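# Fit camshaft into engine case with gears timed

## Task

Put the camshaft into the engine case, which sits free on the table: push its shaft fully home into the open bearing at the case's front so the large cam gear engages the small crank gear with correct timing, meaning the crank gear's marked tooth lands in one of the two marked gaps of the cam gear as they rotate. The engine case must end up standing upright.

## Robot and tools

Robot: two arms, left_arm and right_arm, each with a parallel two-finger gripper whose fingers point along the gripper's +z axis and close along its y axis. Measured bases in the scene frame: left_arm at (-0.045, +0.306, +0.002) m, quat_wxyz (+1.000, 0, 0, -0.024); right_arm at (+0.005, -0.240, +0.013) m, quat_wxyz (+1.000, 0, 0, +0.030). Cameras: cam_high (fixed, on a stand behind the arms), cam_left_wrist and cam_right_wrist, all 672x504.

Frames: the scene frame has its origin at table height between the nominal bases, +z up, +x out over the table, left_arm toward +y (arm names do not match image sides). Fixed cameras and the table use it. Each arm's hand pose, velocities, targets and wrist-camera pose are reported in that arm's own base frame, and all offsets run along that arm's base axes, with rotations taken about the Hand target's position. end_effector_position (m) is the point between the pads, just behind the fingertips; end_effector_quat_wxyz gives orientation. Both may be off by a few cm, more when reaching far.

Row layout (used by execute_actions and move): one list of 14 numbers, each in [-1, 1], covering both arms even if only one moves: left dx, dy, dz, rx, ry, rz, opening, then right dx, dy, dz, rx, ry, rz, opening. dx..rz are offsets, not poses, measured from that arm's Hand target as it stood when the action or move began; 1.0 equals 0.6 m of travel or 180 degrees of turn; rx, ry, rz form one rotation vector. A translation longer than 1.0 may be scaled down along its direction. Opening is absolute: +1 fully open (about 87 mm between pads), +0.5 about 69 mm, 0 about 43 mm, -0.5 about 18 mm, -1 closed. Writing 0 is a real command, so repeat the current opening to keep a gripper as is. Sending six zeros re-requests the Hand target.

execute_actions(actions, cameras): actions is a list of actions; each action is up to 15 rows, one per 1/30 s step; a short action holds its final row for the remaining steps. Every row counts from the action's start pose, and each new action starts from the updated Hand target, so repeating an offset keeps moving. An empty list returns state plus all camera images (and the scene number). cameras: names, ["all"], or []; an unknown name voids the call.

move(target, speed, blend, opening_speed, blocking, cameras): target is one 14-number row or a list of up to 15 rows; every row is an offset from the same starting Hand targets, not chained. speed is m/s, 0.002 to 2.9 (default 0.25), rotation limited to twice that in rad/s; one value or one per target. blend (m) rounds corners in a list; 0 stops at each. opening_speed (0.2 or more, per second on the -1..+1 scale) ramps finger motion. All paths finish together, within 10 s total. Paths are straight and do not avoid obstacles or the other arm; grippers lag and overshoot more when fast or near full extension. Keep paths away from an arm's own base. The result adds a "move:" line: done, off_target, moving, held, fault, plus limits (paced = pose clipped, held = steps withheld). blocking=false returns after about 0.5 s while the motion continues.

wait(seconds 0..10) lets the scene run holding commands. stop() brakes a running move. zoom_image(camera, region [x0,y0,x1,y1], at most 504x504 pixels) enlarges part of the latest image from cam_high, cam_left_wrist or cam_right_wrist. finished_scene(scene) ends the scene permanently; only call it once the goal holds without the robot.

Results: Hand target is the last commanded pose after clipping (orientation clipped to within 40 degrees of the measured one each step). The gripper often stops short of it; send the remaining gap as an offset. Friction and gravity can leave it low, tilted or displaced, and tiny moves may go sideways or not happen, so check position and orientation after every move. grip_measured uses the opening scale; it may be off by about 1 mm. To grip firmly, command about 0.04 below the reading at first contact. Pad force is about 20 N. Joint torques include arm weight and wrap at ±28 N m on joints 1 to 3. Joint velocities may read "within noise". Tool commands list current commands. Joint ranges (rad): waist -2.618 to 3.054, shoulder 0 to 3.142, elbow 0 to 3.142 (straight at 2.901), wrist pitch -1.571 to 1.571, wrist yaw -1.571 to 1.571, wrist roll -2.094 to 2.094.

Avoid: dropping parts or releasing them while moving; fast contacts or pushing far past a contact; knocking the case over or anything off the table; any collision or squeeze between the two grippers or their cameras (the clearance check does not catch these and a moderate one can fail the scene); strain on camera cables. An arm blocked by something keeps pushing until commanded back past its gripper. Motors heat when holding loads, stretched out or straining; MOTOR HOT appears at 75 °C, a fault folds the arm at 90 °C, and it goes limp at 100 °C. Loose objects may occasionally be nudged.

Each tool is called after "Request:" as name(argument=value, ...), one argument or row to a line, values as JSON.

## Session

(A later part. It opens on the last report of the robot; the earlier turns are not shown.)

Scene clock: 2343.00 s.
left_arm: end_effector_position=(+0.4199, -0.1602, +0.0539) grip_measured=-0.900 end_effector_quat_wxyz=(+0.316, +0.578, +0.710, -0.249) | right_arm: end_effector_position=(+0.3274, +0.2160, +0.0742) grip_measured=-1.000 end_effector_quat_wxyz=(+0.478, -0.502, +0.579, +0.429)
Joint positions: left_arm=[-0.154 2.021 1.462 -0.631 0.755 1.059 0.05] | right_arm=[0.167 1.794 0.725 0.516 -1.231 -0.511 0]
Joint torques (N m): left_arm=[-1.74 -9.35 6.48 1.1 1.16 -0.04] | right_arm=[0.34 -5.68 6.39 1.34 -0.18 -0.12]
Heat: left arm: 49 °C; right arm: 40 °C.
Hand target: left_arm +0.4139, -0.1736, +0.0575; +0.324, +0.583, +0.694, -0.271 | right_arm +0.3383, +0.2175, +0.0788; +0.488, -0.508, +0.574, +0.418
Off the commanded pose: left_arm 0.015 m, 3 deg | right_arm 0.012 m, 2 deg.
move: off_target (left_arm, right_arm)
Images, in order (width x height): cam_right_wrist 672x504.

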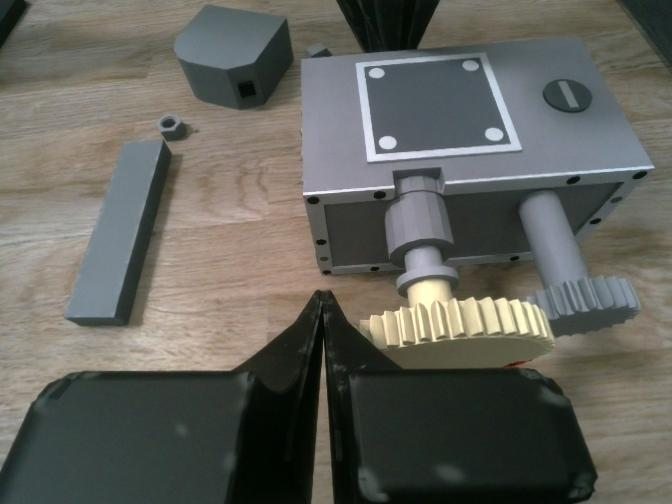

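Request:
move(
  target=[0, 0, 0, 0, 0, 0, -0.9, -0.002, 0.002, -0.04, 0, 0, 0, -1],
  speed=0.05,
  cameras=["cam_right_wrist"],
)

Request:
zoom_image(
  camera="cam_right_wrist",
  region=[270, 220, 650, 400],
)

Scene clock: 2349.67 s.
left_arm: end_effector_position=(+0.4192, -0.1618, +0.0546) grip_measured=-0.900 end_effector_quat_wxyz=(+0.317, +0.578, +0.708, -0.252) | right_arm: end_effector_position=(+0.3304, +0.2176, +0.0548) grip_measured=-1.000 end_effector_quat_wxyz=(+0.475, -0.502, +0.579, +0.433)
Joint positions: left_arm=[-0.155 2.021 1.462 -0.631 0.763 1.059 0.05] | right_arm=[0.168 1.877 0.725 0.591 -1.237 -0.511 0]
Joint torques (N m): left_arm=[-1.62 -9.35 6.49 1.1 1.06 -0.04] | right_arm=[0.64 -6.27 3.93 1.63 -0.08 -0.11]
Heat: left arm: 49 °C; right arm: 40 °C.
Hand target: left_arm +0.4139, -0.1736, +0.0575; +0.324, +0.583, +0.694, -0.272 | right_arm +0.3371, +0.2188, +0.0549; +0.489, -0.508, +0.573, +0.418
Off the commanded pose: left_arm 0.013 m, 3 deg | right_arm 0.007 m, 2 deg.
move: off_target (left_arm)
Images, in order (width x height): cam_right_wrist 672x504.

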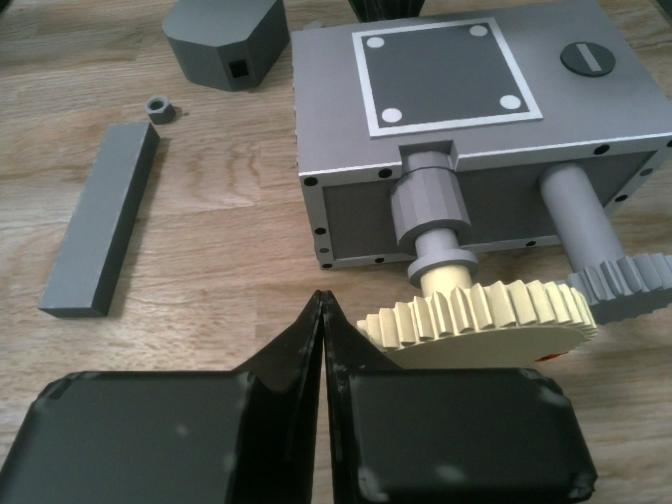

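Scaled by 1.326 from the camera's 672x504 image, which has a finer 960x720 frame.

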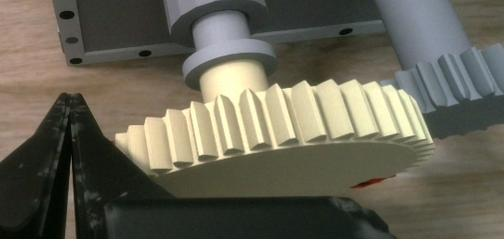

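Request:
move(
  target=[
    [0, 0.02, 0, 0, 0, 0, -0.9, -0.002, 0, -0.02, 0, 0, 0, -1],
    [0, 0.02, 0, 0, 0, 0, -0.9, -0.04, -0.01, -0.01, 0, 0, 0, -1],
    [0, 0.02, 0, 0, 0, 0, -0.9, -0.03, -0.2, 0.1, 0.055, -0.008, -0.067, -1],
  ],
  speed=[0.05,0.1,0.18],
  blend=[0,0.01,0],
  cameras=["cam_left_wrist","cam_right_wrist"],
)

Scene clock: 2359.57 s.
left_arm: end_effector_position=(+0.4201, -0.1617, +0.0571) grip_measured=-0.900 end_effector_quat_wxyz=(+0.327, +0.583, +0.697, -0.259) | right_arm: end_effector_position=(+0.3211, +0.1002, +0.1168) grip_measured=-1.000 end_effector_quat_wxyz=(+0.575, -0.409, +0.583, +0.403)
Joint positions: left_arm=[-0.146 2.021 1.462 -0.632 0.792 1.087 0.05] | right_arm=[-0.241 1.682 0.492 1.058 -1.464 -0.131 0]
Joint torques (N m): left_arm=[0.34 -9.39 6.61 0.78 0.86 0.06] | right_arm=[-0.47 -4.48 2.95 1.41 -0.18 0.01]
Heat: left arm: 49 °C; right arm: 41 °C.
Hand target: left_arm +0.4139, -0.1616, +0.0575; +0.324, +0.583, +0.694, -0.271 | right_arm +0.3190, +0.0988, +0.1148; +0.579, -0.406, +0.579, +0.406
Off the commanded pose: left_arm 0.006 m, 2 deg | right_arm 0.003 m, 1 deg.
move: done
Images, in order (width x height): cam_left_wrist 672x504, cam_right_wrist 672x504.

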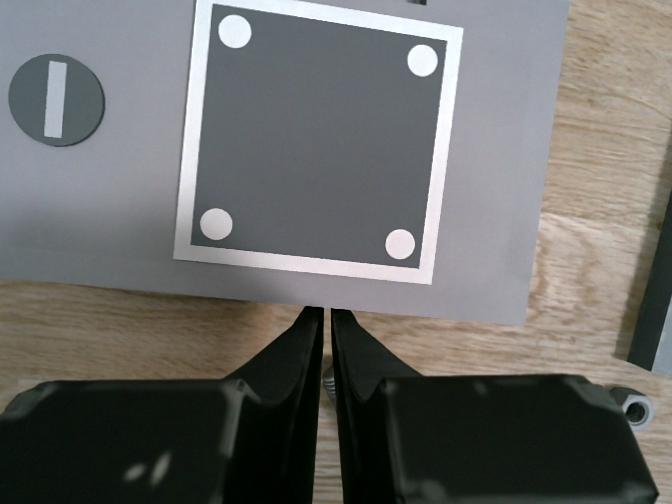

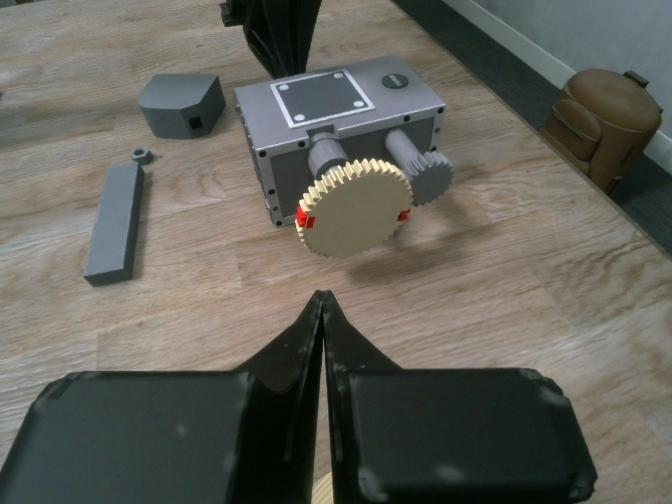

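Request:
zoom_image(
  camera="cam_right_wrist",
  region=[280, 110, 470, 270],
)

Request:
zoom_image(
  camera="cam_right_wrist",
  region=[375, 140, 465, 230],
)

Scaled by 2.653 from the camera's 672x504 image, which has a finer 960x720 frame.

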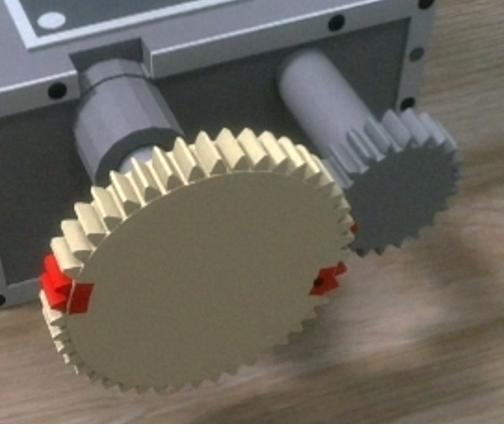

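Scaled by 5.600 from the camera's 672x504 image, which has a finer 960x720 frame.

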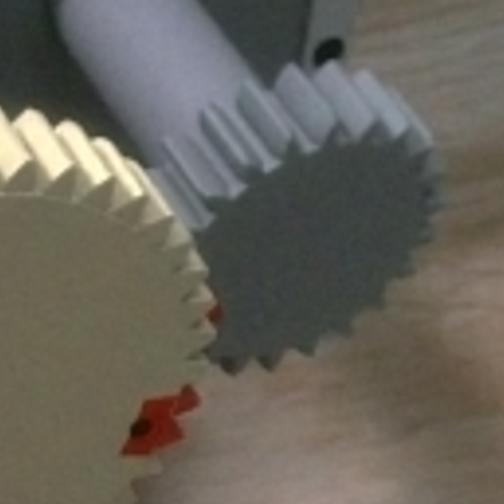

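Request:
move(
  target=[0, 0, 0, 0, 0, 0, -0.9, 0.053, 0.128, -0.085, -0.104, 0.038, 0, -1],
  speed=0.12,
  cameras=["cam_right_wrist"],
)

Request:
zoom_image(
  camera="cam_right_wrist",
  region=[200, 100, 520, 340],
)

Scene clock: 2395.63 s.
left_arm: end_effector_position=(+0.4201, -0.1617, +0.0571) grip_measured=-0.900 end_effector_quat_wxyz=(+0.327, +0.583, +0.697, -0.259) | right_arm: end_effector_position=(+0.3439, +0.1737, +0.0598) grip_measured=-1.000 end_effector_quat_wxyz=(+0.465, -0.464, +0.675, +0.335)
Joint positions: left_arm=[-0.146 2.021 1.462 -0.632 0.792 1.087 0.05] | right_arm=[0.107 1.691 0.716 0.279 -1.007 -0.593 0]
Joint torques (N m): left_arm=[0.32 -9.37 6.63 0.78 0.87 0.06] | right_arm=[0.69 -5.38 6.45 1.26 -0.3 -0.12]
Heat: left arm: 50 °C; right arm: 40 °C.
Hand target: left_arm +0.4139, -0.1616, +0.0575; +0.324, +0.583, +0.694, -0.271 | right_arm +0.3509, +0.1756, +0.0639; +0.470, -0.470, +0.671, +0.329
Off the commanded pose: left_arm 0.006 m, 2 deg | right_arm 0.008 m, 1 deg.
move: done
Images, in order (width x height): cam_right_wrist 672x504.

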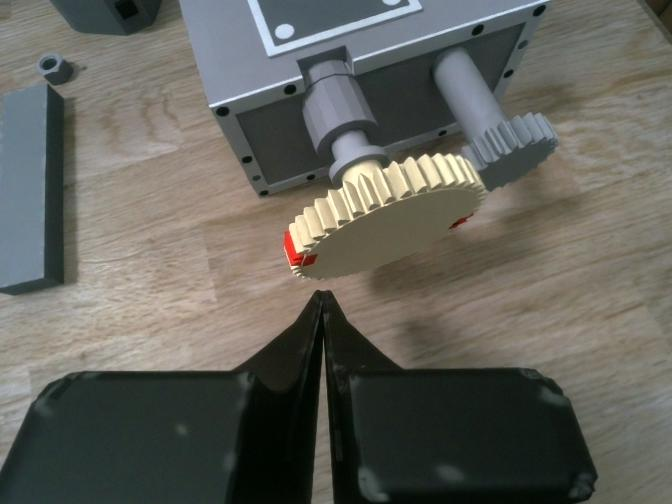

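Scaled by 1.575 from the camera's 672x504 image, which has a finer 960x720 frame.

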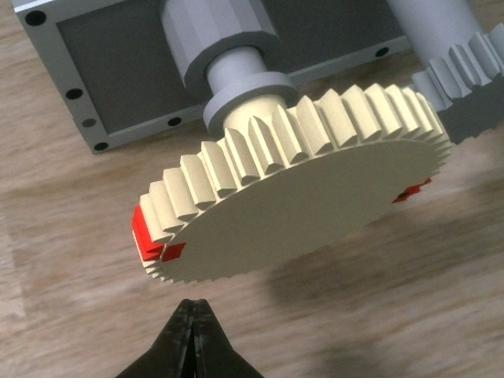

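Request:
zoom_image(
  camera="cam_right_wrist",
  region=[290, 50, 400, 190],
)

Request:
zoom_image(
  camera="cam_right_wrist",
  region=[430, 90, 570, 230],
)

Scaled by 3.600 from the camera's 672x504 image, which has a finer 960x720 frame.

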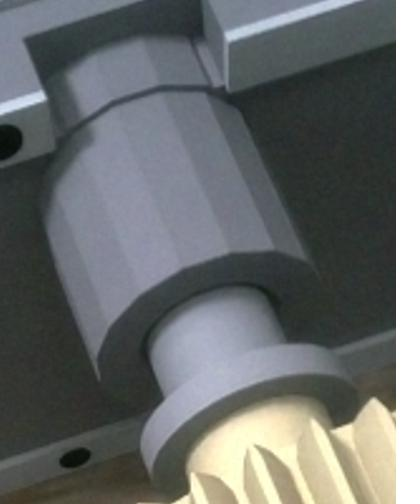

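Scaled by 3.600 from the camera's 672x504 image, which has a finer 960x720 frame.

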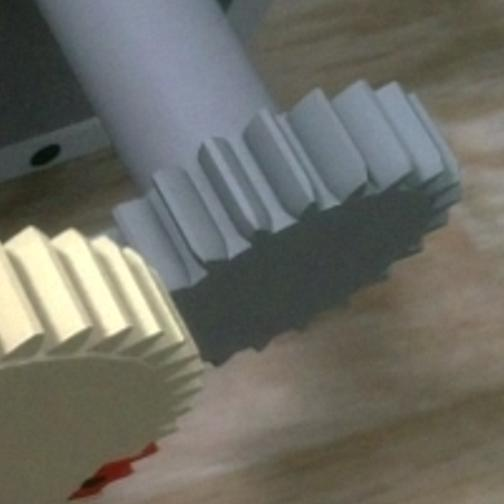

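Request:
move(
  target=[
    [0, 0, 0, 0, 0, 0, -0.9, 0.007, 0.005, 0.006, 0, 0, 0, -1],
    [0, 0, 0, 0, 0, 0, -0.9, 0.007, 0.035, 0.006, 0, 0, 0, -1],
  ],
  speed=0.05,
  cameras=["cam_right_wrist"],
)

Scene clock: 2411.23 s.
left_arm: end_effector_position=(+0.4201, -0.1616, +0.0571) grip_measured=-0.900 end_effector_quat_wxyz=(+0.327, +0.583, +0.697, -0.259) | right_arm: end_effector_position=(+0.3486, +0.1864, +0.0575) grip_measured=-1.000 end_effector_quat_wxyz=(+0.456, -0.459, +0.690, +0.326)
Joint positions: left_arm=[-0.145 2.021 1.462 -0.632 0.792 1.087 0.05] | right_arm=[0.16 1.704 0.739 0.288 -0.934 -0.54 0]
Joint torques (N m): left_arm=[0.31 -9.39 6.63 0.78 0.86 0.06] | right_arm=[1.84 -5.55 6.19 1.66 -0.49 0]
Heat: left arm: 50 °C; right arm: 40 °C.
Hand target: left_arm +0.4140, -0.1615, +0.0575; +0.324, +0.583, +0.694, -0.271 | right_arm +0.3551, +0.1966, +0.0675; +0.470, -0.470, +0.671, +0.329
Off the commanded pose: left_arm 0.006 m, 2 deg | right_arm 0.016 m, 3 deg.
move: off_target (right_arm)
Images, in order (width x height): cam_right_wrist 672x504.

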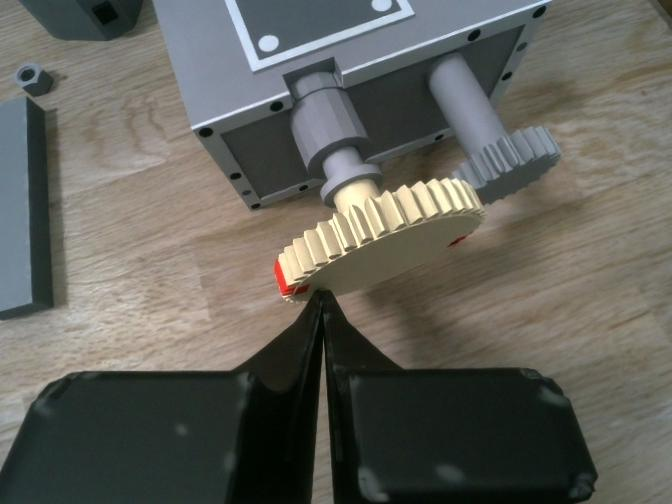

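Request:
move(
  target=[0, 0, 0, 0, 0, 0, -0.9, 0.0, 0.0, -0.055, 0, 0, 0, -1],
  speed=0.05,
  cameras=["cam_right_wrist"],
)

Scene clock: 2416.90 s.
left_arm: end_effector_position=(+0.4201, -0.1616, +0.0571) grip_measured=-0.900 end_effector_quat_wxyz=(+0.327, +0.583, +0.697, -0.259) | right_arm: end_effector_position=(+0.3576, +0.1887, +0.0320) grip_measured=-1.000 end_effector_quat_wxyz=(+0.463, -0.462, +0.686, +0.320)
Joint positions: left_arm=[-0.145 2.021 1.462 -0.632 0.792 1.087 0.05] | right_arm=[0.165 1.813 0.723 0.434 -0.926 -0.539 0]
Joint torques (N m): left_arm=[0.29 -9.39 6.63 0.78 0.86 0.06] | right_arm=[1.47 -6.08 3.55 1.72 -0.58 0]
Heat: left arm: 50 °C; right arm: 40 °C.
Hand target: left_arm +0.4139, -0.1616, +0.0575; +0.324, +0.583, +0.694, -0.272 | right_arm +0.3551, +0.1965, +0.0344; +0.470, -0.470, +0.671, +0.329
Off the commanded pose: left_arm 0.006 m, 2 deg | right_arm 0.009 m, 2 deg.
move: done
Images, in order (width x height): cam_right_wrist 672x504.

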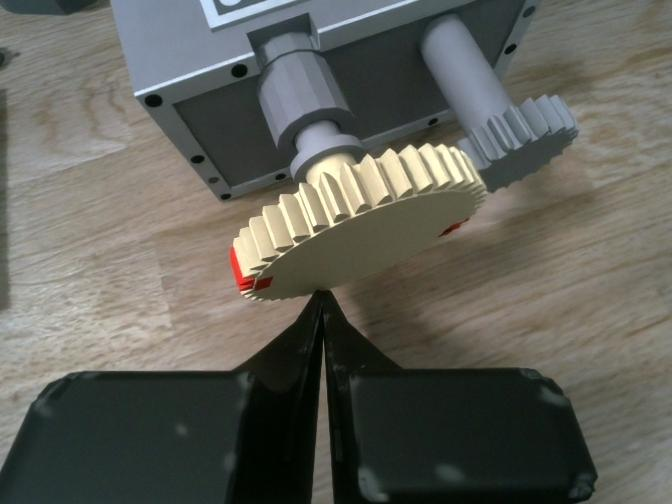

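Request:
zoom_image(
  camera="cam_right_wrist",
  region=[220, 120, 500, 310],
)

Scaled by 1.800 from the camera's 672x504 image, which has a finer 960x720 frame.

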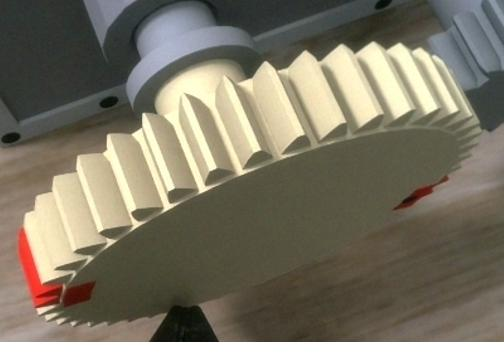

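Request:
move(
  target=[
    [0, 0, 0, 0, 0, 0, -0.9, 0, -0.05, 0.02, 0, 0, 0, -1],
    [0, 0, 0, 0, 0, 0, -0.9, 0.0, -0.05, 0.135, 0.052, -0.019, 0.055, -1],
    [0, 0, 0, 0, 0, 0, -0.9, 0.037, 0.010, 0.135, 0.052, -0.019, 0.055, -1],
  ],
  speed=0.1,
  blend=0.01,
  cameras=["cam_right_wrist"],
)

Scene clock: 2451.23 s.
left_arm: end_effector_position=(+0.4201, -0.1616, +0.0571) grip_measured=-0.900 end_effector_quat_wxyz=(+0.327, +0.583, +0.697, -0.259) | right_arm: end_effector_position=(+0.3696, +0.2003, +0.1106) grip_measured=-1.000 end_effector_quat_wxyz=(+0.487, -0.491, +0.591, +0.415)
Joint positions: left_arm=[-0.145 2.021 1.462 -0.632 0.792 1.087 0.05] | right_arm=[0.11 1.79 0.928 0.275 -1.237 -0.547 0]
Joint torques (N m): left_arm=[0.28 -9.39 6.63 0.78 0.86 0.06] | right_arm=[0.62 -6.48 6.26 1.48 -0.27 -0.02]
Heat: left arm: 50 °C; right arm: 42 °C.
Hand target: left_arm +0.4139, -0.1616, +0.0575; +0.324, +0.583, +0.694, -0.272 | right_arm +0.3773, +0.2025, +0.1155; +0.496, -0.496, +0.585, +0.408
Off the commanded pose: left_arm 0.006 m, 2 deg | right_arm 0.009 m, 2 deg.
move: done
Images, in order (width x height): cam_right_wrist 672x504.

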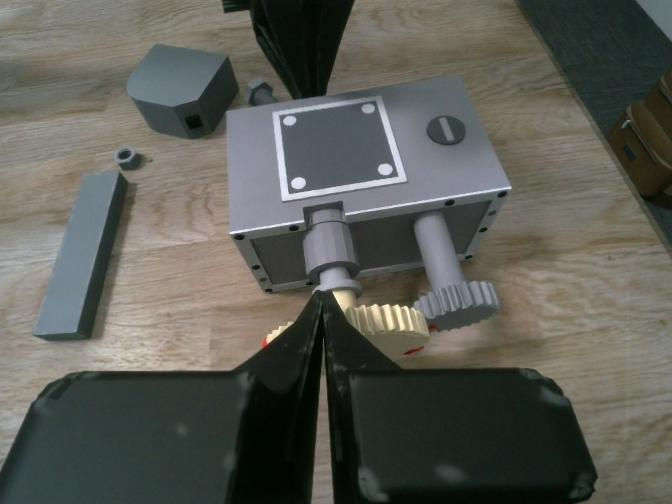

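Request:
move(
  target=[0, 0, 0, 0, 0, 0, -0.9, 0.016, 0.012, -0.03, 0, 0, 0, -1],
  speed=0.06,
  cameras=["cam_right_wrist"],
)

Scene clock: 2456.33 s.
left_arm: end_effector_position=(+0.4201, -0.1616, +0.0571) grip_measured=-0.900 end_effector_quat_wxyz=(+0.327, +0.583, +0.697, -0.259) | right_arm: end_effector_position=(+0.3719, +0.2103, +0.1036) grip_measured=-1.000 end_effector_quat_wxyz=(+0.487, -0.497, +0.573, +0.433)
Joint positions: left_arm=[-0.145 2.021 1.462 -0.632 0.792 1.087 0.05] | right_arm=[0.126 1.852 0.937 0.374 -1.274 -0.509 0]
Joint torques (N m): left_arm=[0.28 -9.39 6.63 0.78 0.86 0.06] | right_arm=[0.54 -5.52 6.08 1.41 0.35 -0.14]
Heat: left arm: 51 °C; right arm: 42 °C.
Hand target: left_arm +0.4139, -0.1616, +0.0575; +0.324, +0.583, +0.694, -0.272 | right_arm +0.3868, +0.2098, +0.0974; +0.496, -0.496, +0.585, +0.408
Off the commanded pose: left_arm 0.006 m, 2 deg | right_arm 0.016 m, 3 deg.
move: off_target (right_arm)
Images, in order (width x height): cam_right_wrist 672x504.

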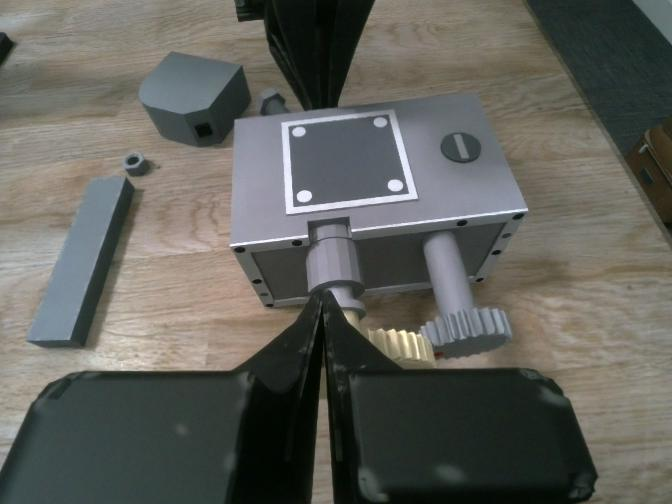

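Request:
move(
  target=[0, 0, 0, 0, 0, 0, -0.9, 0.012, -0.008, 0.0, 0, 0, 0, -1],
  speed=0.06,
  cameras=[],
)

Request:
move(
  target=[0, 0, 0, 0, 0, 0, -0.9, 0.0, 0, -0.022, 0, 0, 0, -1],
  speed=0.06,
  cameras=["cam_right_wrist"],
)

Scene clock: 2464.40 s.
left_arm: end_effector_position=(+0.4200, -0.1616, +0.0571) grip_measured=-0.900 end_effector_quat_wxyz=(+0.327, +0.583, +0.697, -0.259) | right_arm: end_effector_position=(+0.3788, +0.2113, +0.1037) grip_measured=-1.000 end_effector_quat_wxyz=(+0.489, -0.500, +0.570, +0.432)
Joint positions: left_arm=[-0.145 2.021 1.462 -0.632 0.792 1.087 0.05] | right_arm=[0.126 1.875 0.966 0.369 -1.277 -0.518 0]
Joint torques (N m): left_arm=[0.27 -9.39 6.63 0.78 0.86 0.06] | right_arm=[-0.91 -5.9 6.38 1.16 0.23 -0.25]
Heat: left arm: 51 °C; right arm: 41 °C.
Hand target: left_arm +0.4139, -0.1617, +0.0575; +0.324, +0.583, +0.694, -0.272 | right_arm +0.3941, +0.2050, +0.0974; +0.496, -0.496, +0.585, +0.408
Off the commanded pose: left_arm 0.006 m, 2 deg | right_arm 0.018 m, 3 deg.
move: off_target (right_arm)
No camera images: "cameras" was empty.

Scene clock: 2465.27 s.
left_arm: end_effector_position=(+0.4200, -0.1616, +0.0571) grip_measured=-0.900 end_effector_quat_wxyz=(+0.327, +0.583, +0.697, -0.259) | right_arm: end_effector_position=(+0.3782, +0.2115, +0.1029) grip_measured=-1.000 end_effector_quat_wxyz=(+0.493, -0.506, +0.555, +0.439)
Joint positions: left_arm=[-0.145 2.021 1.462 -0.632 0.792 1.087 0.05] | right_arm=[0.121 1.894 0.966 0.403 -1.312 -0.522 0]
Joint torques (N m): left_arm=[0.27 -9.37 6.64 0.78 0.86 0.06] | right_arm=[-0.57 -4.96 4.83 1.22 0.61 -0.26]
Heat: left arm: 51 °C; right arm: 41 °C.
Hand target: left_arm +0.4139, -0.1617, +0.0575; +0.324, +0.583, +0.694, -0.272 | right_arm +0.3940, +0.2050, +0.0842; +0.496, -0.496, +0.585, +0.408
Off the commanded pose: left_arm 0.006 m, 2 deg | right_arm 0.025 m, 5 deg.
move: off_target (right_arm)
Images, in order (width x height): cam_right_wrist 672x504.

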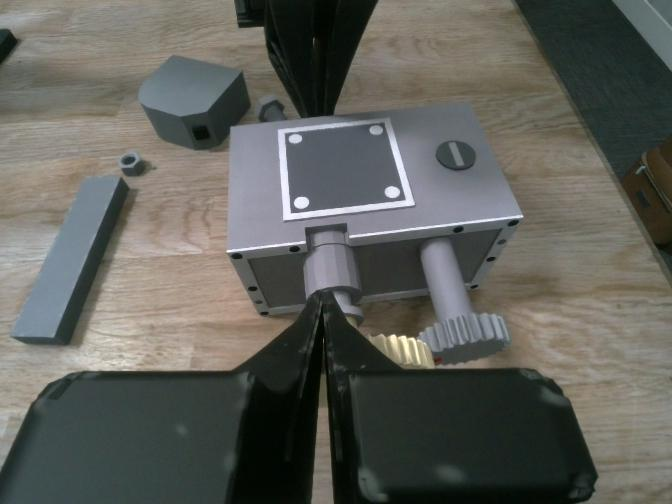

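Request:
move(
  target=[0, 0, 0, 0, 0, 0, -0.9, -0.055, 0.002, 0.002, 0, 0, 0, -1],
  speed=0.05,
  cameras=["cam_right_wrist"],
)

Scene clock: 2470.97 s.
left_arm: end_effector_position=(+0.4199, -0.1617, +0.0571) grip_measured=-0.900 end_effector_quat_wxyz=(+0.327, +0.583, +0.697, -0.259) | right_arm: end_effector_position=(+0.3698, +0.2081, +0.1008) grip_measured=-1.000 end_effector_quat_wxyz=(+0.520, -0.514, +0.553, +0.400)
Joint positions: left_arm=[-0.145 2.021 1.462 -0.633 0.793 1.088 0.05] | right_arm=[0.126 1.832 0.851 0.529 -1.248 -0.524 0]
Joint torques (N m): left_arm=[0.27 -9.37 6.64 0.79 0.85 0.06] | right_arm=[0.51 -7.5 2.41 0.87 0.08 0.06]
Heat: left arm: 51 °C; right arm: 40 °C.
Hand target: left_arm +0.4139, -0.1617, +0.0575; +0.324, +0.583, +0.694, -0.272 | right_arm +0.3612, +0.2061, +0.0854; +0.496, -0.496, +0.585, +0.408
Off the commanded pose: left_arm 0.006 m, 2 deg | right_arm 0.018 m, 5 deg.
move: off_target (right_arm)
Images, in order (width x height): cam_right_wrist 672x504.

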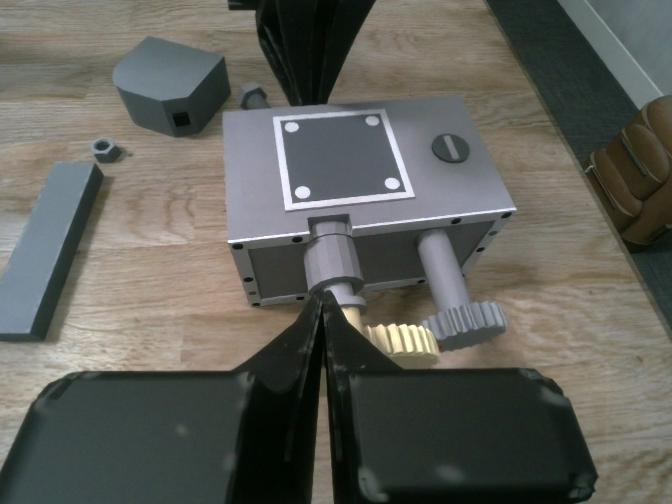

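Request:
move(
  target=[
    [0, 0, 0, 0, 0, 0, -0.9, 0, 0, 0.09, 0, 0, 0, -1],
    [0, 0, 0, 0, 0, 0, -0.9, -0.07, -0.18, 0.055, 0.055, -0.008, -0.055, -1],
  ],
  speed=[0.1,0.2],
  blend=0.01,
  cameras=["cam_right_wrist"],
)

Request:
zoom_image(
  camera="cam_right_wrist",
  region=[260, 80, 480, 280],
)

Scene clock: 2478.60 s.
left_arm: end_effector_position=(+0.4196, -0.1612, +0.0570) grip_measured=-0.900 end_effector_quat_wxyz=(+0.326, +0.582, +0.698, -0.260) | right_arm: end_effector_position=(+0.3209, +0.0993, +0.1205) grip_measured=-1.000 end_effector_quat_wxyz=(+0.571, -0.410, +0.587, +0.403)
Joint positions: left_arm=[-0.144 2.021 1.462 -0.635 0.793 1.088 0.05] | right_arm=[-0.243 1.634 0.515 0.894 -1.465 -0.218 0]
Joint torques (N m): left_arm=[0.17 -9.37 6.63 0.81 0.85 0.06] | right_arm=[-0.4 -4.37 3.17 1.46 -0.23 -0.01]
Heat: left arm: 51 °C; right arm: 40 °C.
Hand target: left_arm +0.4139, -0.1617, +0.0575; +0.324, +0.583, +0.694, -0.272 | right_arm +0.3191, +0.0982, +0.1184; +0.577, -0.404, +0.582, +0.407
Off the commanded pose: left_arm 0.006 m, 1 deg | right_arm 0.003 m, 1 deg.
move: done
Images, in order (width x height): cam_right_wrist 672x504.

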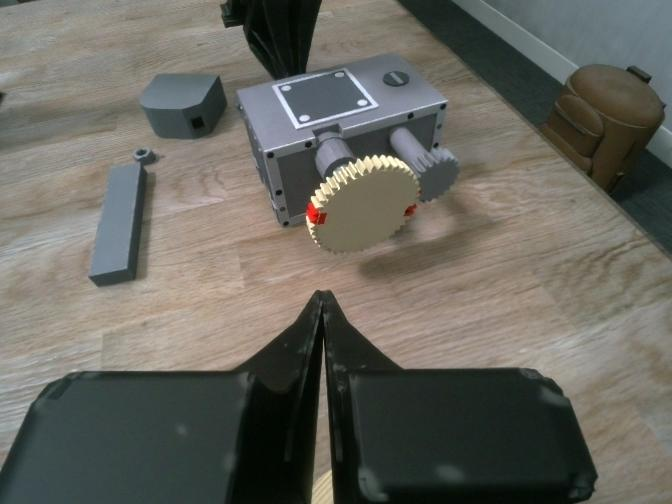

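Scaled by 2.291 from the camera's 672x504 image, which has a finer 960x720 frame.

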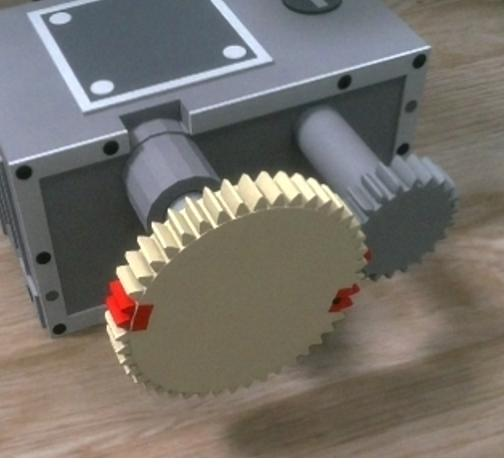

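Request:
move(
  target=[
    [0, 0, 0, 0, 0, 0, -0.9, -0.115, 0.053, 0.103, -0.051, 0.063, -0.175, 0.1],
    [0, 0, 0, 0, 0, 0, -0.9, -0.04, 0.18, 0.0, -0.102, 0.127, -0.35, 0.1],
  ],
  speed=0.2,
  blend=0.03,
  opening_speed=1,
  cameras=["cam_right_wrist"],
)

Scene clock: 2511.50 s.
left_arm: end_effector_position=(+0.4196, -0.1612, +0.0570) grip_measured=-0.900 end_effector_quat_wxyz=(+0.326, +0.582, +0.698, -0.260) | right_arm: end_effector_position=(+0.2912, +0.2000, +0.1086) grip_measured=+0.100 end_effector_quat_wxyz=(+0.507, -0.049, +0.860, +0.019)
Joint positions: left_arm=[-0.144 2.021 1.462 -0.635 0.793 1.088 0.05] | right_arm=[0.872 1.316 0.696 -0.041 0.661 0.426 0.55]
Joint torques (N m): left_arm=[0.17 -9.39 6.63 0.81 0.85 0.05] | right_arm=[0.81 -3.34 7.72 1.4 0.42 0.03]
Heat: left arm: 51 °C; right arm: 40 °C.
Hand target: left_arm +0.4139, -0.1617, +0.0575; +0.324, +0.583, +0.694, -0.272 | right_arm +0.2951, +0.2061, +0.1183; +0.514, -0.042, +0.856, +0.024
Off the commanded pose: left_arm 0.006 m, 1 deg | right_arm 0.012 m, 1 deg.
move: off_target (right_arm)
Images, in order (width x height): cam_right_wrist 672x504.

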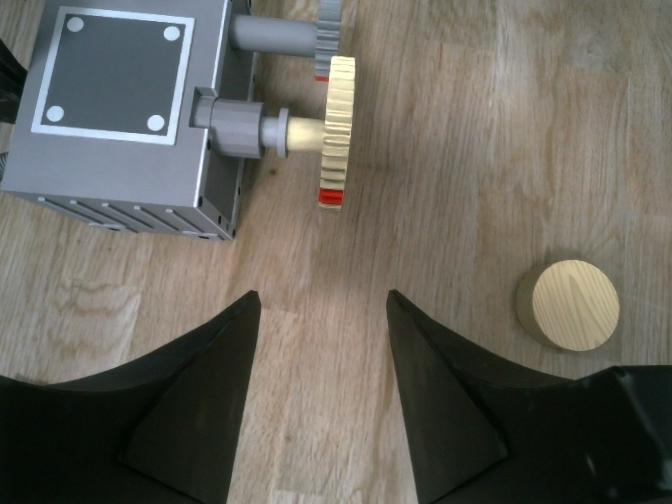

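Request:
zoom_image(
  camera="cam_right_wrist",
  region=[190, 0, 390, 220],
)

Request:
zoom_image(
  camera="cam_right_wrist",
  region=[280, 0, 390, 110],
)

Scaled by 2.291 from the camera's 672x504 image, which has a finer 960x720 frame.

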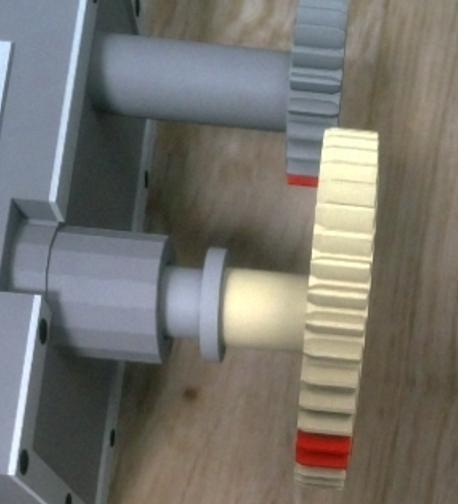

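Scaled by 4.582 from the camera's 672x504 image, which has a finer 960x720 frame.

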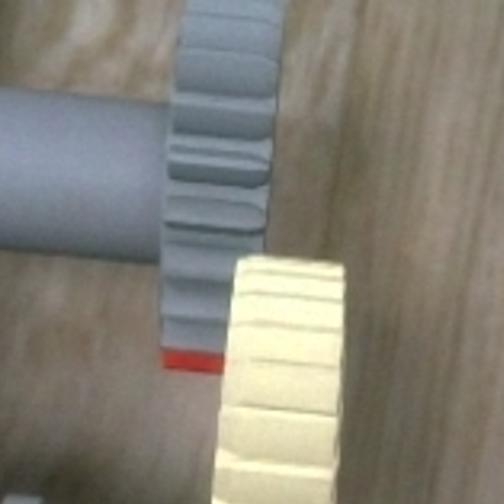

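Request:
move(
  target=[0, 0, 0, 0, 0, 0, -0.9, 0.06, -0.006, -0.025, 0, 0, 0, 0.1],
  speed=0.08,
  cameras=["cam_right_wrist"],
)

Scene clock: 2540.13 s.
left_arm: end_effector_position=(+0.4196, -0.1612, +0.0570) grip_measured=-0.900 end_effector_quat_wxyz=(+0.326, +0.582, +0.698, -0.260) | right_arm: end_effector_position=(+0.3207, +0.1947, +0.0908) grip_measured=+0.100 end_effector_quat_wxyz=(+0.500, -0.049, +0.864, +0.011)
Joint positions: left_arm=[-0.144 2.021 1.462 -0.635 0.793 1.088 0.05] | right_arm=[0.776 1.428 0.711 0.073 0.591 0.361 0.55]
Joint torques (N m): left_arm=[0.16 -9.37 6.63 0.81 0.85 0.06] | right_arm=[-0.43 -4.08 7.51 1.69 0.16 -0.1]
Motor temperatures (°C): left_arm=[23 51 34 29 28 25 24] | right_arm=[25 30 38 40 28 26 27]
Heat: left arm: 51 °C; right arm: 40 °C.
Hand target: left_arm +0.4139, -0.1617, +0.0575; +0.324, +0.583, +0.694, -0.272 | right_arm +0.3311, +0.2026, +0.1033; +0.515, -0.042, +0.856, +0.024
Off the commanded pose: left_arm 0.006 m, 1 deg | right_arm 0.018 m, 3 deg.
move: off_target (right_arm)
Images, in order (width x height): cam_right_wrist 672x504.

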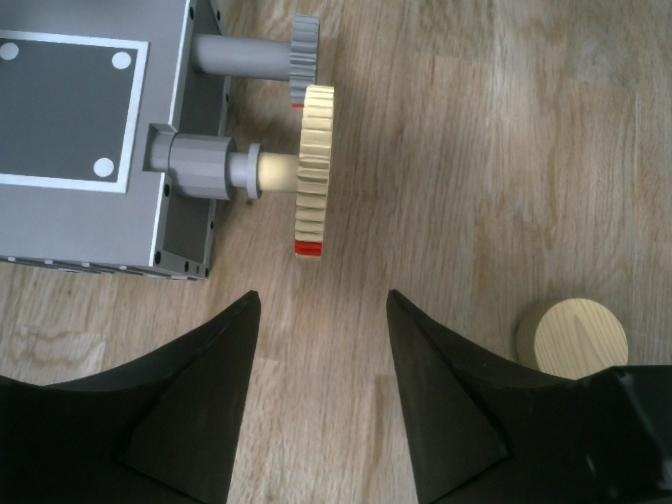

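Request:
move(
  target=[0, 0, 0, 0, 0, 0, -0.9, 0.055, 0.011, -0.015, 0, 0, 0, 0.1],
  speed=0.06,
  cameras=["cam_right_wrist"],
)

Scene clock: 2546.37 s.
left_arm: end_effector_position=(+0.4196, -0.1612, +0.0570) grip_measured=-0.900 end_effector_quat_wxyz=(+0.326, +0.582, +0.698, -0.260) | right_arm: end_effector_position=(+0.3532, +0.2019, +0.0824) grip_measured=+0.100 end_effector_quat_wxyz=(+0.500, -0.048, +0.865, +0.011)
Joint positions: left_arm=[-0.144 2.021 1.462 -0.635 0.793 1.088 0.05] | right_arm=[0.715 1.559 0.786 0.15 0.541 0.321 0.55]
Joint torques (N m): left_arm=[0.17 -9.39 6.63 0.8 0.85 0.06] | right_arm=[-0.43 -5.04 7.41 1.73 0.13 -0.08]
Heat: left arm: 51 °C; right arm: 40 °C.
Hand target: left_arm +0.4139, -0.1617, +0.0575; +0.324, +0.583, +0.694, -0.272 | right_arm +0.3642, +0.2091, +0.0945; +0.515, -0.042, +0.856, +0.024
Off the commanded pose: left_arm 0.006 m, 1 deg | right_arm 0.018 m, 3 deg.
move: off_target (right_arm)
Images, in order (width x height): cam_right_wrist 672x504.

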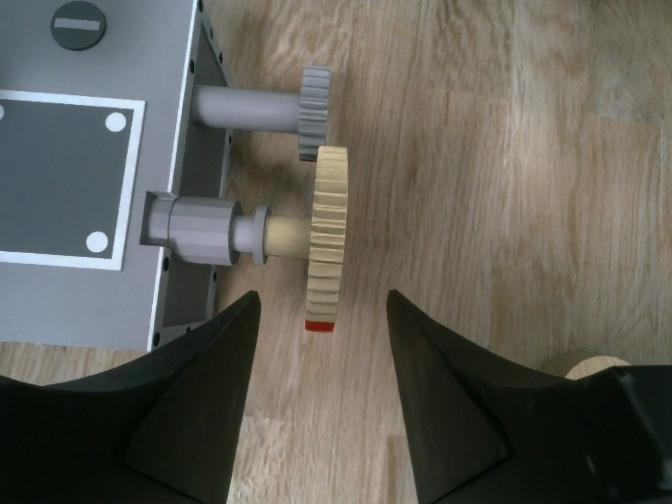

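Request:
move(
  target=[
    [0, 0, 0, 0, 0, 0, -0.9, 0.016, 0.002, -0.009, 0, 0, 0, 0.1],
    [0, 0, 0, 0, 0, 0, -0.9, 0.016, 0.002, -0.009, 0, 0, 0, -0.6],
  ],
  speed=0.05,
  opening_speed=0.5,
  cameras=["cam_right_wrist"],
)

Scene clock: 2554.33 s.
left_arm: end_effector_position=(+0.4196, -0.1612, +0.0570) grip_measured=-0.900 end_effector_quat_wxyz=(+0.326, +0.582, +0.698, -0.260) | right_arm: end_effector_position=(+0.3625, +0.2031, +0.0768) grip_measured=-0.600 end_effector_quat_wxyz=(+0.499, -0.049, +0.865, +0.011)
Joint positions: left_arm=[-0.144 2.021 1.462 -0.635 0.793 1.088 0.05] | right_arm=[0.697 1.602 0.802 0.182 0.526 0.309 0.2]
Joint torques (N m): left_arm=[0.17 -9.37 6.63 0.81 0.85 0.06] | right_arm=[-0.38 -5.37 7.35 1.76 0.14 -0.09]
Heat: left arm: 51 °C; right arm: 41 °C.
Hand target: left_arm +0.4139, -0.1617, +0.0575; +0.324, +0.583, +0.694, -0.272 | right_arm +0.3737, +0.2104, +0.0889; +0.514, -0.042, +0.856, +0.024
Off the commanded pose: left_arm 0.006 m, 1 deg | right_arm 0.018 m, 3 deg.
move: off_target (right_arm); target 2's new opening was sent with right_arm's hand 0.018 m and 3 deg from that target
Images, in order (width x height): cam_right_wrist 672x504.

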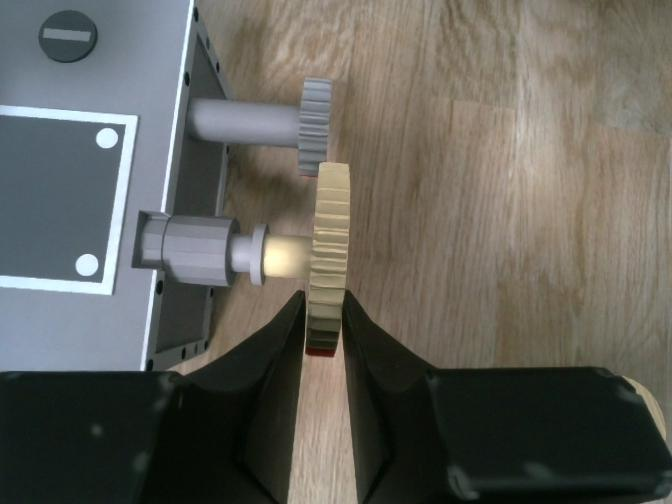

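Request:
move(
  target=[
    [0, 0, 0, 0, 0, 0, -0.9, 0, 0, 0, 0, 0, 0, -0.6],
    [0, 0, 0, 0, 0, 0, -0.9, 0, 0, 0, 0, 0, 0, -0.69],
  ],
  speed=0.05,
  opening_speed=0.3,
  cameras=["cam_right_wrist"],
)

Request:
zoom_image(
  camera="cam_right_wrist",
  region=[210, 60, 410, 380],
)

Scene clock: 2565.23 s.
left_arm: end_effector_position=(+0.4196, -0.1612, +0.0570) grip_measured=-0.900 end_effector_quat_wxyz=(+0.326, +0.582, +0.698, -0.260) | right_arm: end_effector_position=(+0.3627, +0.2031, +0.0770) grip_measured=-0.642 end_effector_quat_wxyz=(+0.500, -0.046, +0.865, +0.012)
Joint positions: left_arm=[-0.144 2.021 1.462 -0.635 0.793 1.088 0.05] | right_arm=[0.697 1.602 0.802 0.183 0.527 0.313 0.179]
Joint torques (N m): left_arm=[0.17 -9.37 6.63 0.8 0.85 0.06] | right_arm=[-0.35 -5.34 7.39 1.74 0.12 -0.13]
Heat: left arm: 52 °C; right arm: 41 °C.
Hand target: left_arm +0.4139, -0.1617, +0.0575; +0.324, +0.583, +0.694, -0.272 | right_arm +0.3737, +0.2104, +0.0889; +0.515, -0.042, +0.856, +0.024
Off the commanded pose: left_arm 0.006 m, 1 deg | right_arm 0.018 m, 2 deg.
move: off_target (right_arm); target 2's new opening was sent with right_arm's hand 0.018 m and 3 deg from that target
Images, in order (width x height): cam_right_wrist 672x504.

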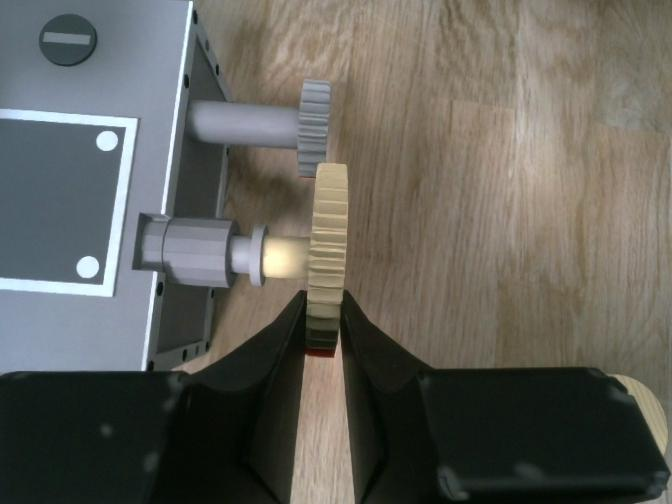

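Scaled by 1.575 from the camera's 672x504 image, which has a finer 960x720 frame.

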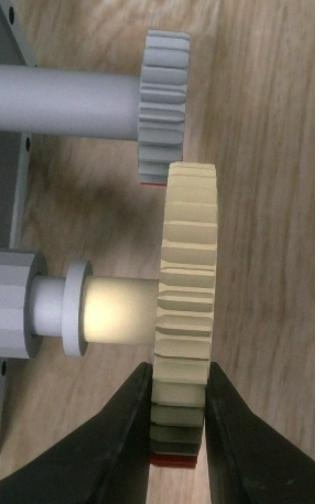

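Request:
move(
  target=[0, 0, 0, 0, 0, 0, -0.9, 0.003, -0.03, 0, 0, 0, 0, -0.69],
  speed=0.03,
  cameras=["cam_right_wrist"],
)

Request:
zoom_image(
  camera="cam_right_wrist",
  region=[210, 60, 410, 380],
)

Scene clock: 2571.97 s.
left_arm: end_effector_position=(+0.4196, -0.1612, +0.0570) grip_measured=-0.900 end_effector_quat_wxyz=(+0.326, +0.582, +0.698, -0.260) | right_arm: end_effector_position=(+0.3706, +0.1974, +0.0776) grip_measured=-0.652 end_effector_quat_wxyz=(+0.498, -0.049, +0.865, +0.023)
Joint positions: left_arm=[-0.144 2.021 1.462 -0.635 0.793 1.088 0.05] | right_arm=[0.654 1.602 0.802 0.2 0.47 0.29 0.174]
Joint torques (N m): left_arm=[0.12 -9.37 6.61 0.8 0.85 0.06] | right_arm=[-0.96 -8.4 4.42 1.79 0.27 -0.21]
Heat: left arm: 52 °C; right arm: 41 °C.
Hand target: left_arm +0.4139, -0.1616, +0.0575; +0.324, +0.583, +0.694, -0.272 | right_arm +0.3755, +0.1924, +0.0889; +0.514, -0.042, +0.856, +0.024
Off the commanded pose: left_arm 0.006 m, 1 deg | right_arm 0.013 m, 2 deg.
move: off_target (right_arm)
Images, in order (width x height): cam_right_wrist 672x504.

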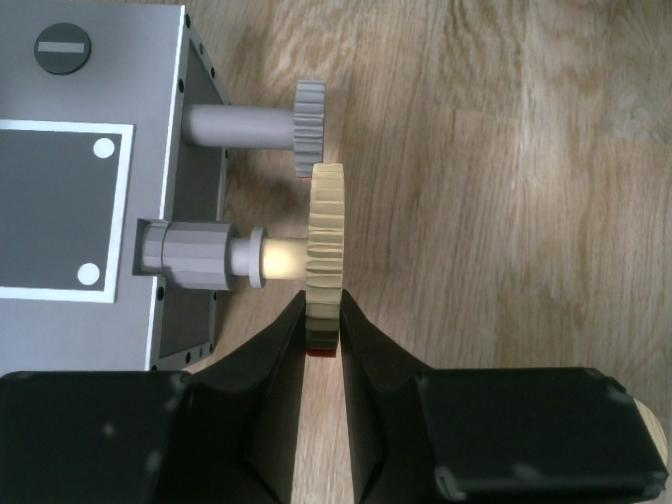

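Scaled by 1.575 from the camera's 672x504 image, which has a finer 960x720 frame.

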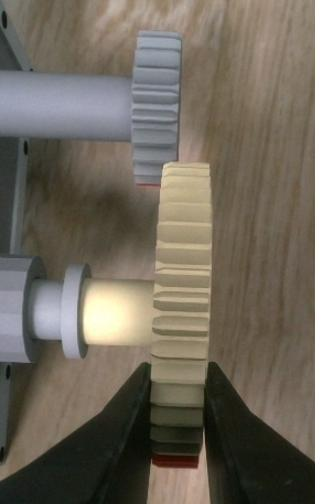

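Request:
move(
  target=[
    [0, 0, 0, 0, 0, 0, -0.9, 0, 0, 0, 0, 0, 0, -0.45],
    [0, 0, 0, 0, 0, 0, -0.9, 0.012, 0.012, -0.016, 0, 0, 0, -0.45],
  ],
  speed=0.04,
  opening_speed=0.4,
  cameras=["cam_right_wrist"],
)

Scene clock: 2604.10 s.
left_arm: end_effector_position=(+0.4196, -0.1612, +0.0570) grip_measured=-0.900 end_effector_quat_wxyz=(+0.326, +0.582, +0.698, -0.260) | right_arm: end_effector_position=(+0.3765, +0.1982, +0.0738) grip_measured=-0.450 end_effector_quat_wxyz=(+0.503, -0.048, +0.863, +0.022)
Joint positions: left_arm=[-0.144 2.021 1.462 -0.635 0.793 1.088 0.05] | right_arm=[0.648 1.629 0.802 0.242 0.471 0.281 0.275]
Joint torques (N m): left_arm=[0.16 -9.37 6.63 0.81 0.85 0.05] | right_arm=[-0.06 -5.74 5.7 1.8 0.31 -0.07]
Heat: left arm: 52 °C; right arm: 41 °C.
Hand target: left_arm +0.4139, -0.1616, +0.0575; +0.324, +0.583, +0.694, -0.272 | right_arm +0.3827, +0.1995, +0.0793; +0.514, -0.042, +0.856, +0.024
Off the commanded pose: left_arm 0.006 m, 1 deg | right_arm 0.008 m, 2 deg.
move: done
Images, in order (width x height): cam_right_wrist 672x504.

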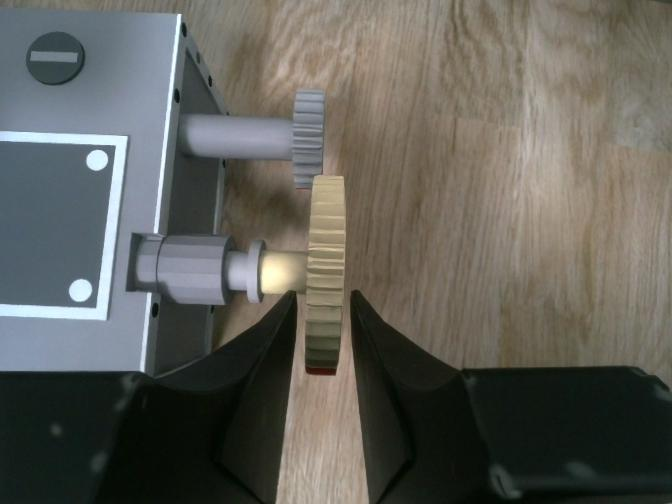

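Request:
move(
  target=[
    [0, 0, 0, 0, 0, 0, -0.9, 0.010, 0.001, -0.016, 0, 0, 0, -0.45],
    [0, 0, 0, 0, 0, 0, -0.9, 0.010, 0.001, -0.016, 0, 0, 0, -0.69],
  ],
  speed=0.04,
  opening_speed=0.3,
  cameras=["cam_right_wrist"],
)

Scene clock: 2609.90 s.
left_arm: end_effector_position=(+0.4196, -0.1612, +0.0570) grip_measured=-0.900 end_effector_quat_wxyz=(+0.326, +0.582, +0.698, -0.260) | right_arm: end_effector_position=(+0.3814, +0.1987, +0.0665) grip_measured=-0.656 end_effector_quat_wxyz=(+0.505, -0.046, +0.862, +0.020)
Joint positions: left_arm=[-0.144 2.021 1.462 -0.635 0.793 1.088 0.05] | right_arm=[0.643 1.664 0.802 0.28 0.473 0.278 0.172]
Joint torques (N m): left_arm=[0.16 -9.37 6.63 0.8 0.85 0.06] | right_arm=[-0.5 -5.18 5.57 1.87 0.18 -0.11]
Heat: left arm: 52 °C; right arm: 41 °C.
Hand target: left_arm +0.4139, -0.1616, +0.0575; +0.324, +0.583, +0.694, -0.272 | right_arm +0.3887, +0.2002, +0.0697; +0.514, -0.042, +0.856, +0.024
Off the commanded pose: left_arm 0.006 m, 1 deg | right_arm 0.008 m, 1 deg.
move: done
Images, in order (width x height): cam_right_wrist 672x504.

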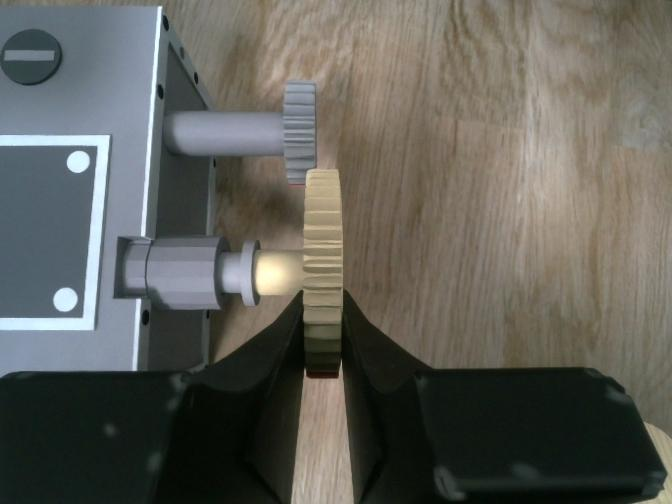

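Request:
move(
  target=[
    [0, 0, 0, 0, 0, 0, -0.9, 0.0, -0.022, 0, 0, 0, 0, -0.69],
    [0, 0, 0, 0, 0, 0, -0.9, 0.0, -0.024, 0.012, 0, 0, 0, -0.69],
    [0, 0, 0, 0, 0, 0, -0.9, 0.0, -0.026, -0.012, 0, 0, 0, -0.69],
    [0, 0, 0, 0, 0, 0, -0.9, 0.0, -0.03, 0.0, 0, 0, 0, -0.69],
  ],
  speed=0.06,
  blend=0.002,
  cameras=["cam_right_wrist"],
)

Scene clock: 2617.30 s.
left_arm: end_effector_position=(+0.4196, -0.1612, +0.0570) grip_measured=-0.900 end_effector_quat_wxyz=(+0.326, +0.582, +0.698, -0.260) | right_arm: end_effector_position=(+0.3863, +0.1945, +0.0660) grip_measured=-0.659 end_effector_quat_wxyz=(+0.509, -0.053, +0.858, +0.036)
Joint positions: left_arm=[-0.144 2.021 1.462 -0.635 0.793 1.088 0.05] | right_arm=[0.608 1.661 0.779 0.33 0.414 0.251 0.171]
Joint torques (N m): left_arm=[0.16 -9.37 6.63 0.8 0.85 0.06] | right_arm=[-1.59 -8.05 4 1.62 0.38 -0.1]
Heat: left arm: 52 °C; right arm: 42 °C.
Hand target: left_arm +0.4139, -0.1616, +0.0575; +0.324, +0.583, +0.694, -0.272 | right_arm +0.3887, +0.1822, +0.0697; +0.514, -0.042, +0.856, +0.024
Off the commanded pose: left_arm 0.006 m, 1 deg | right_arm 0.013 m, 2 deg.
move: off_target (right_arm)
Images, in order (width x height): cam_right_wrist 672x504.

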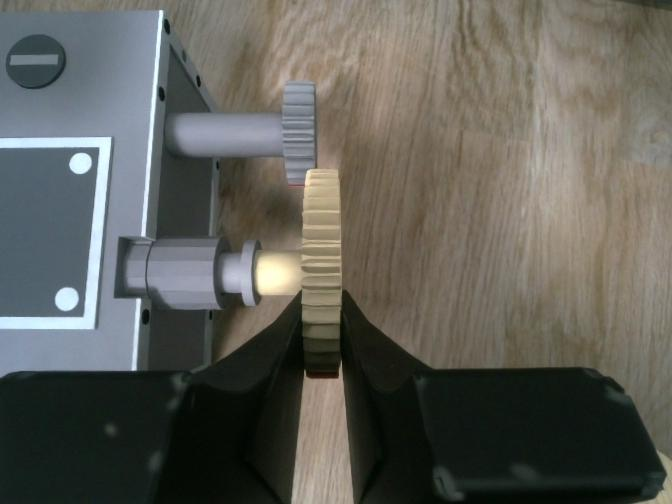

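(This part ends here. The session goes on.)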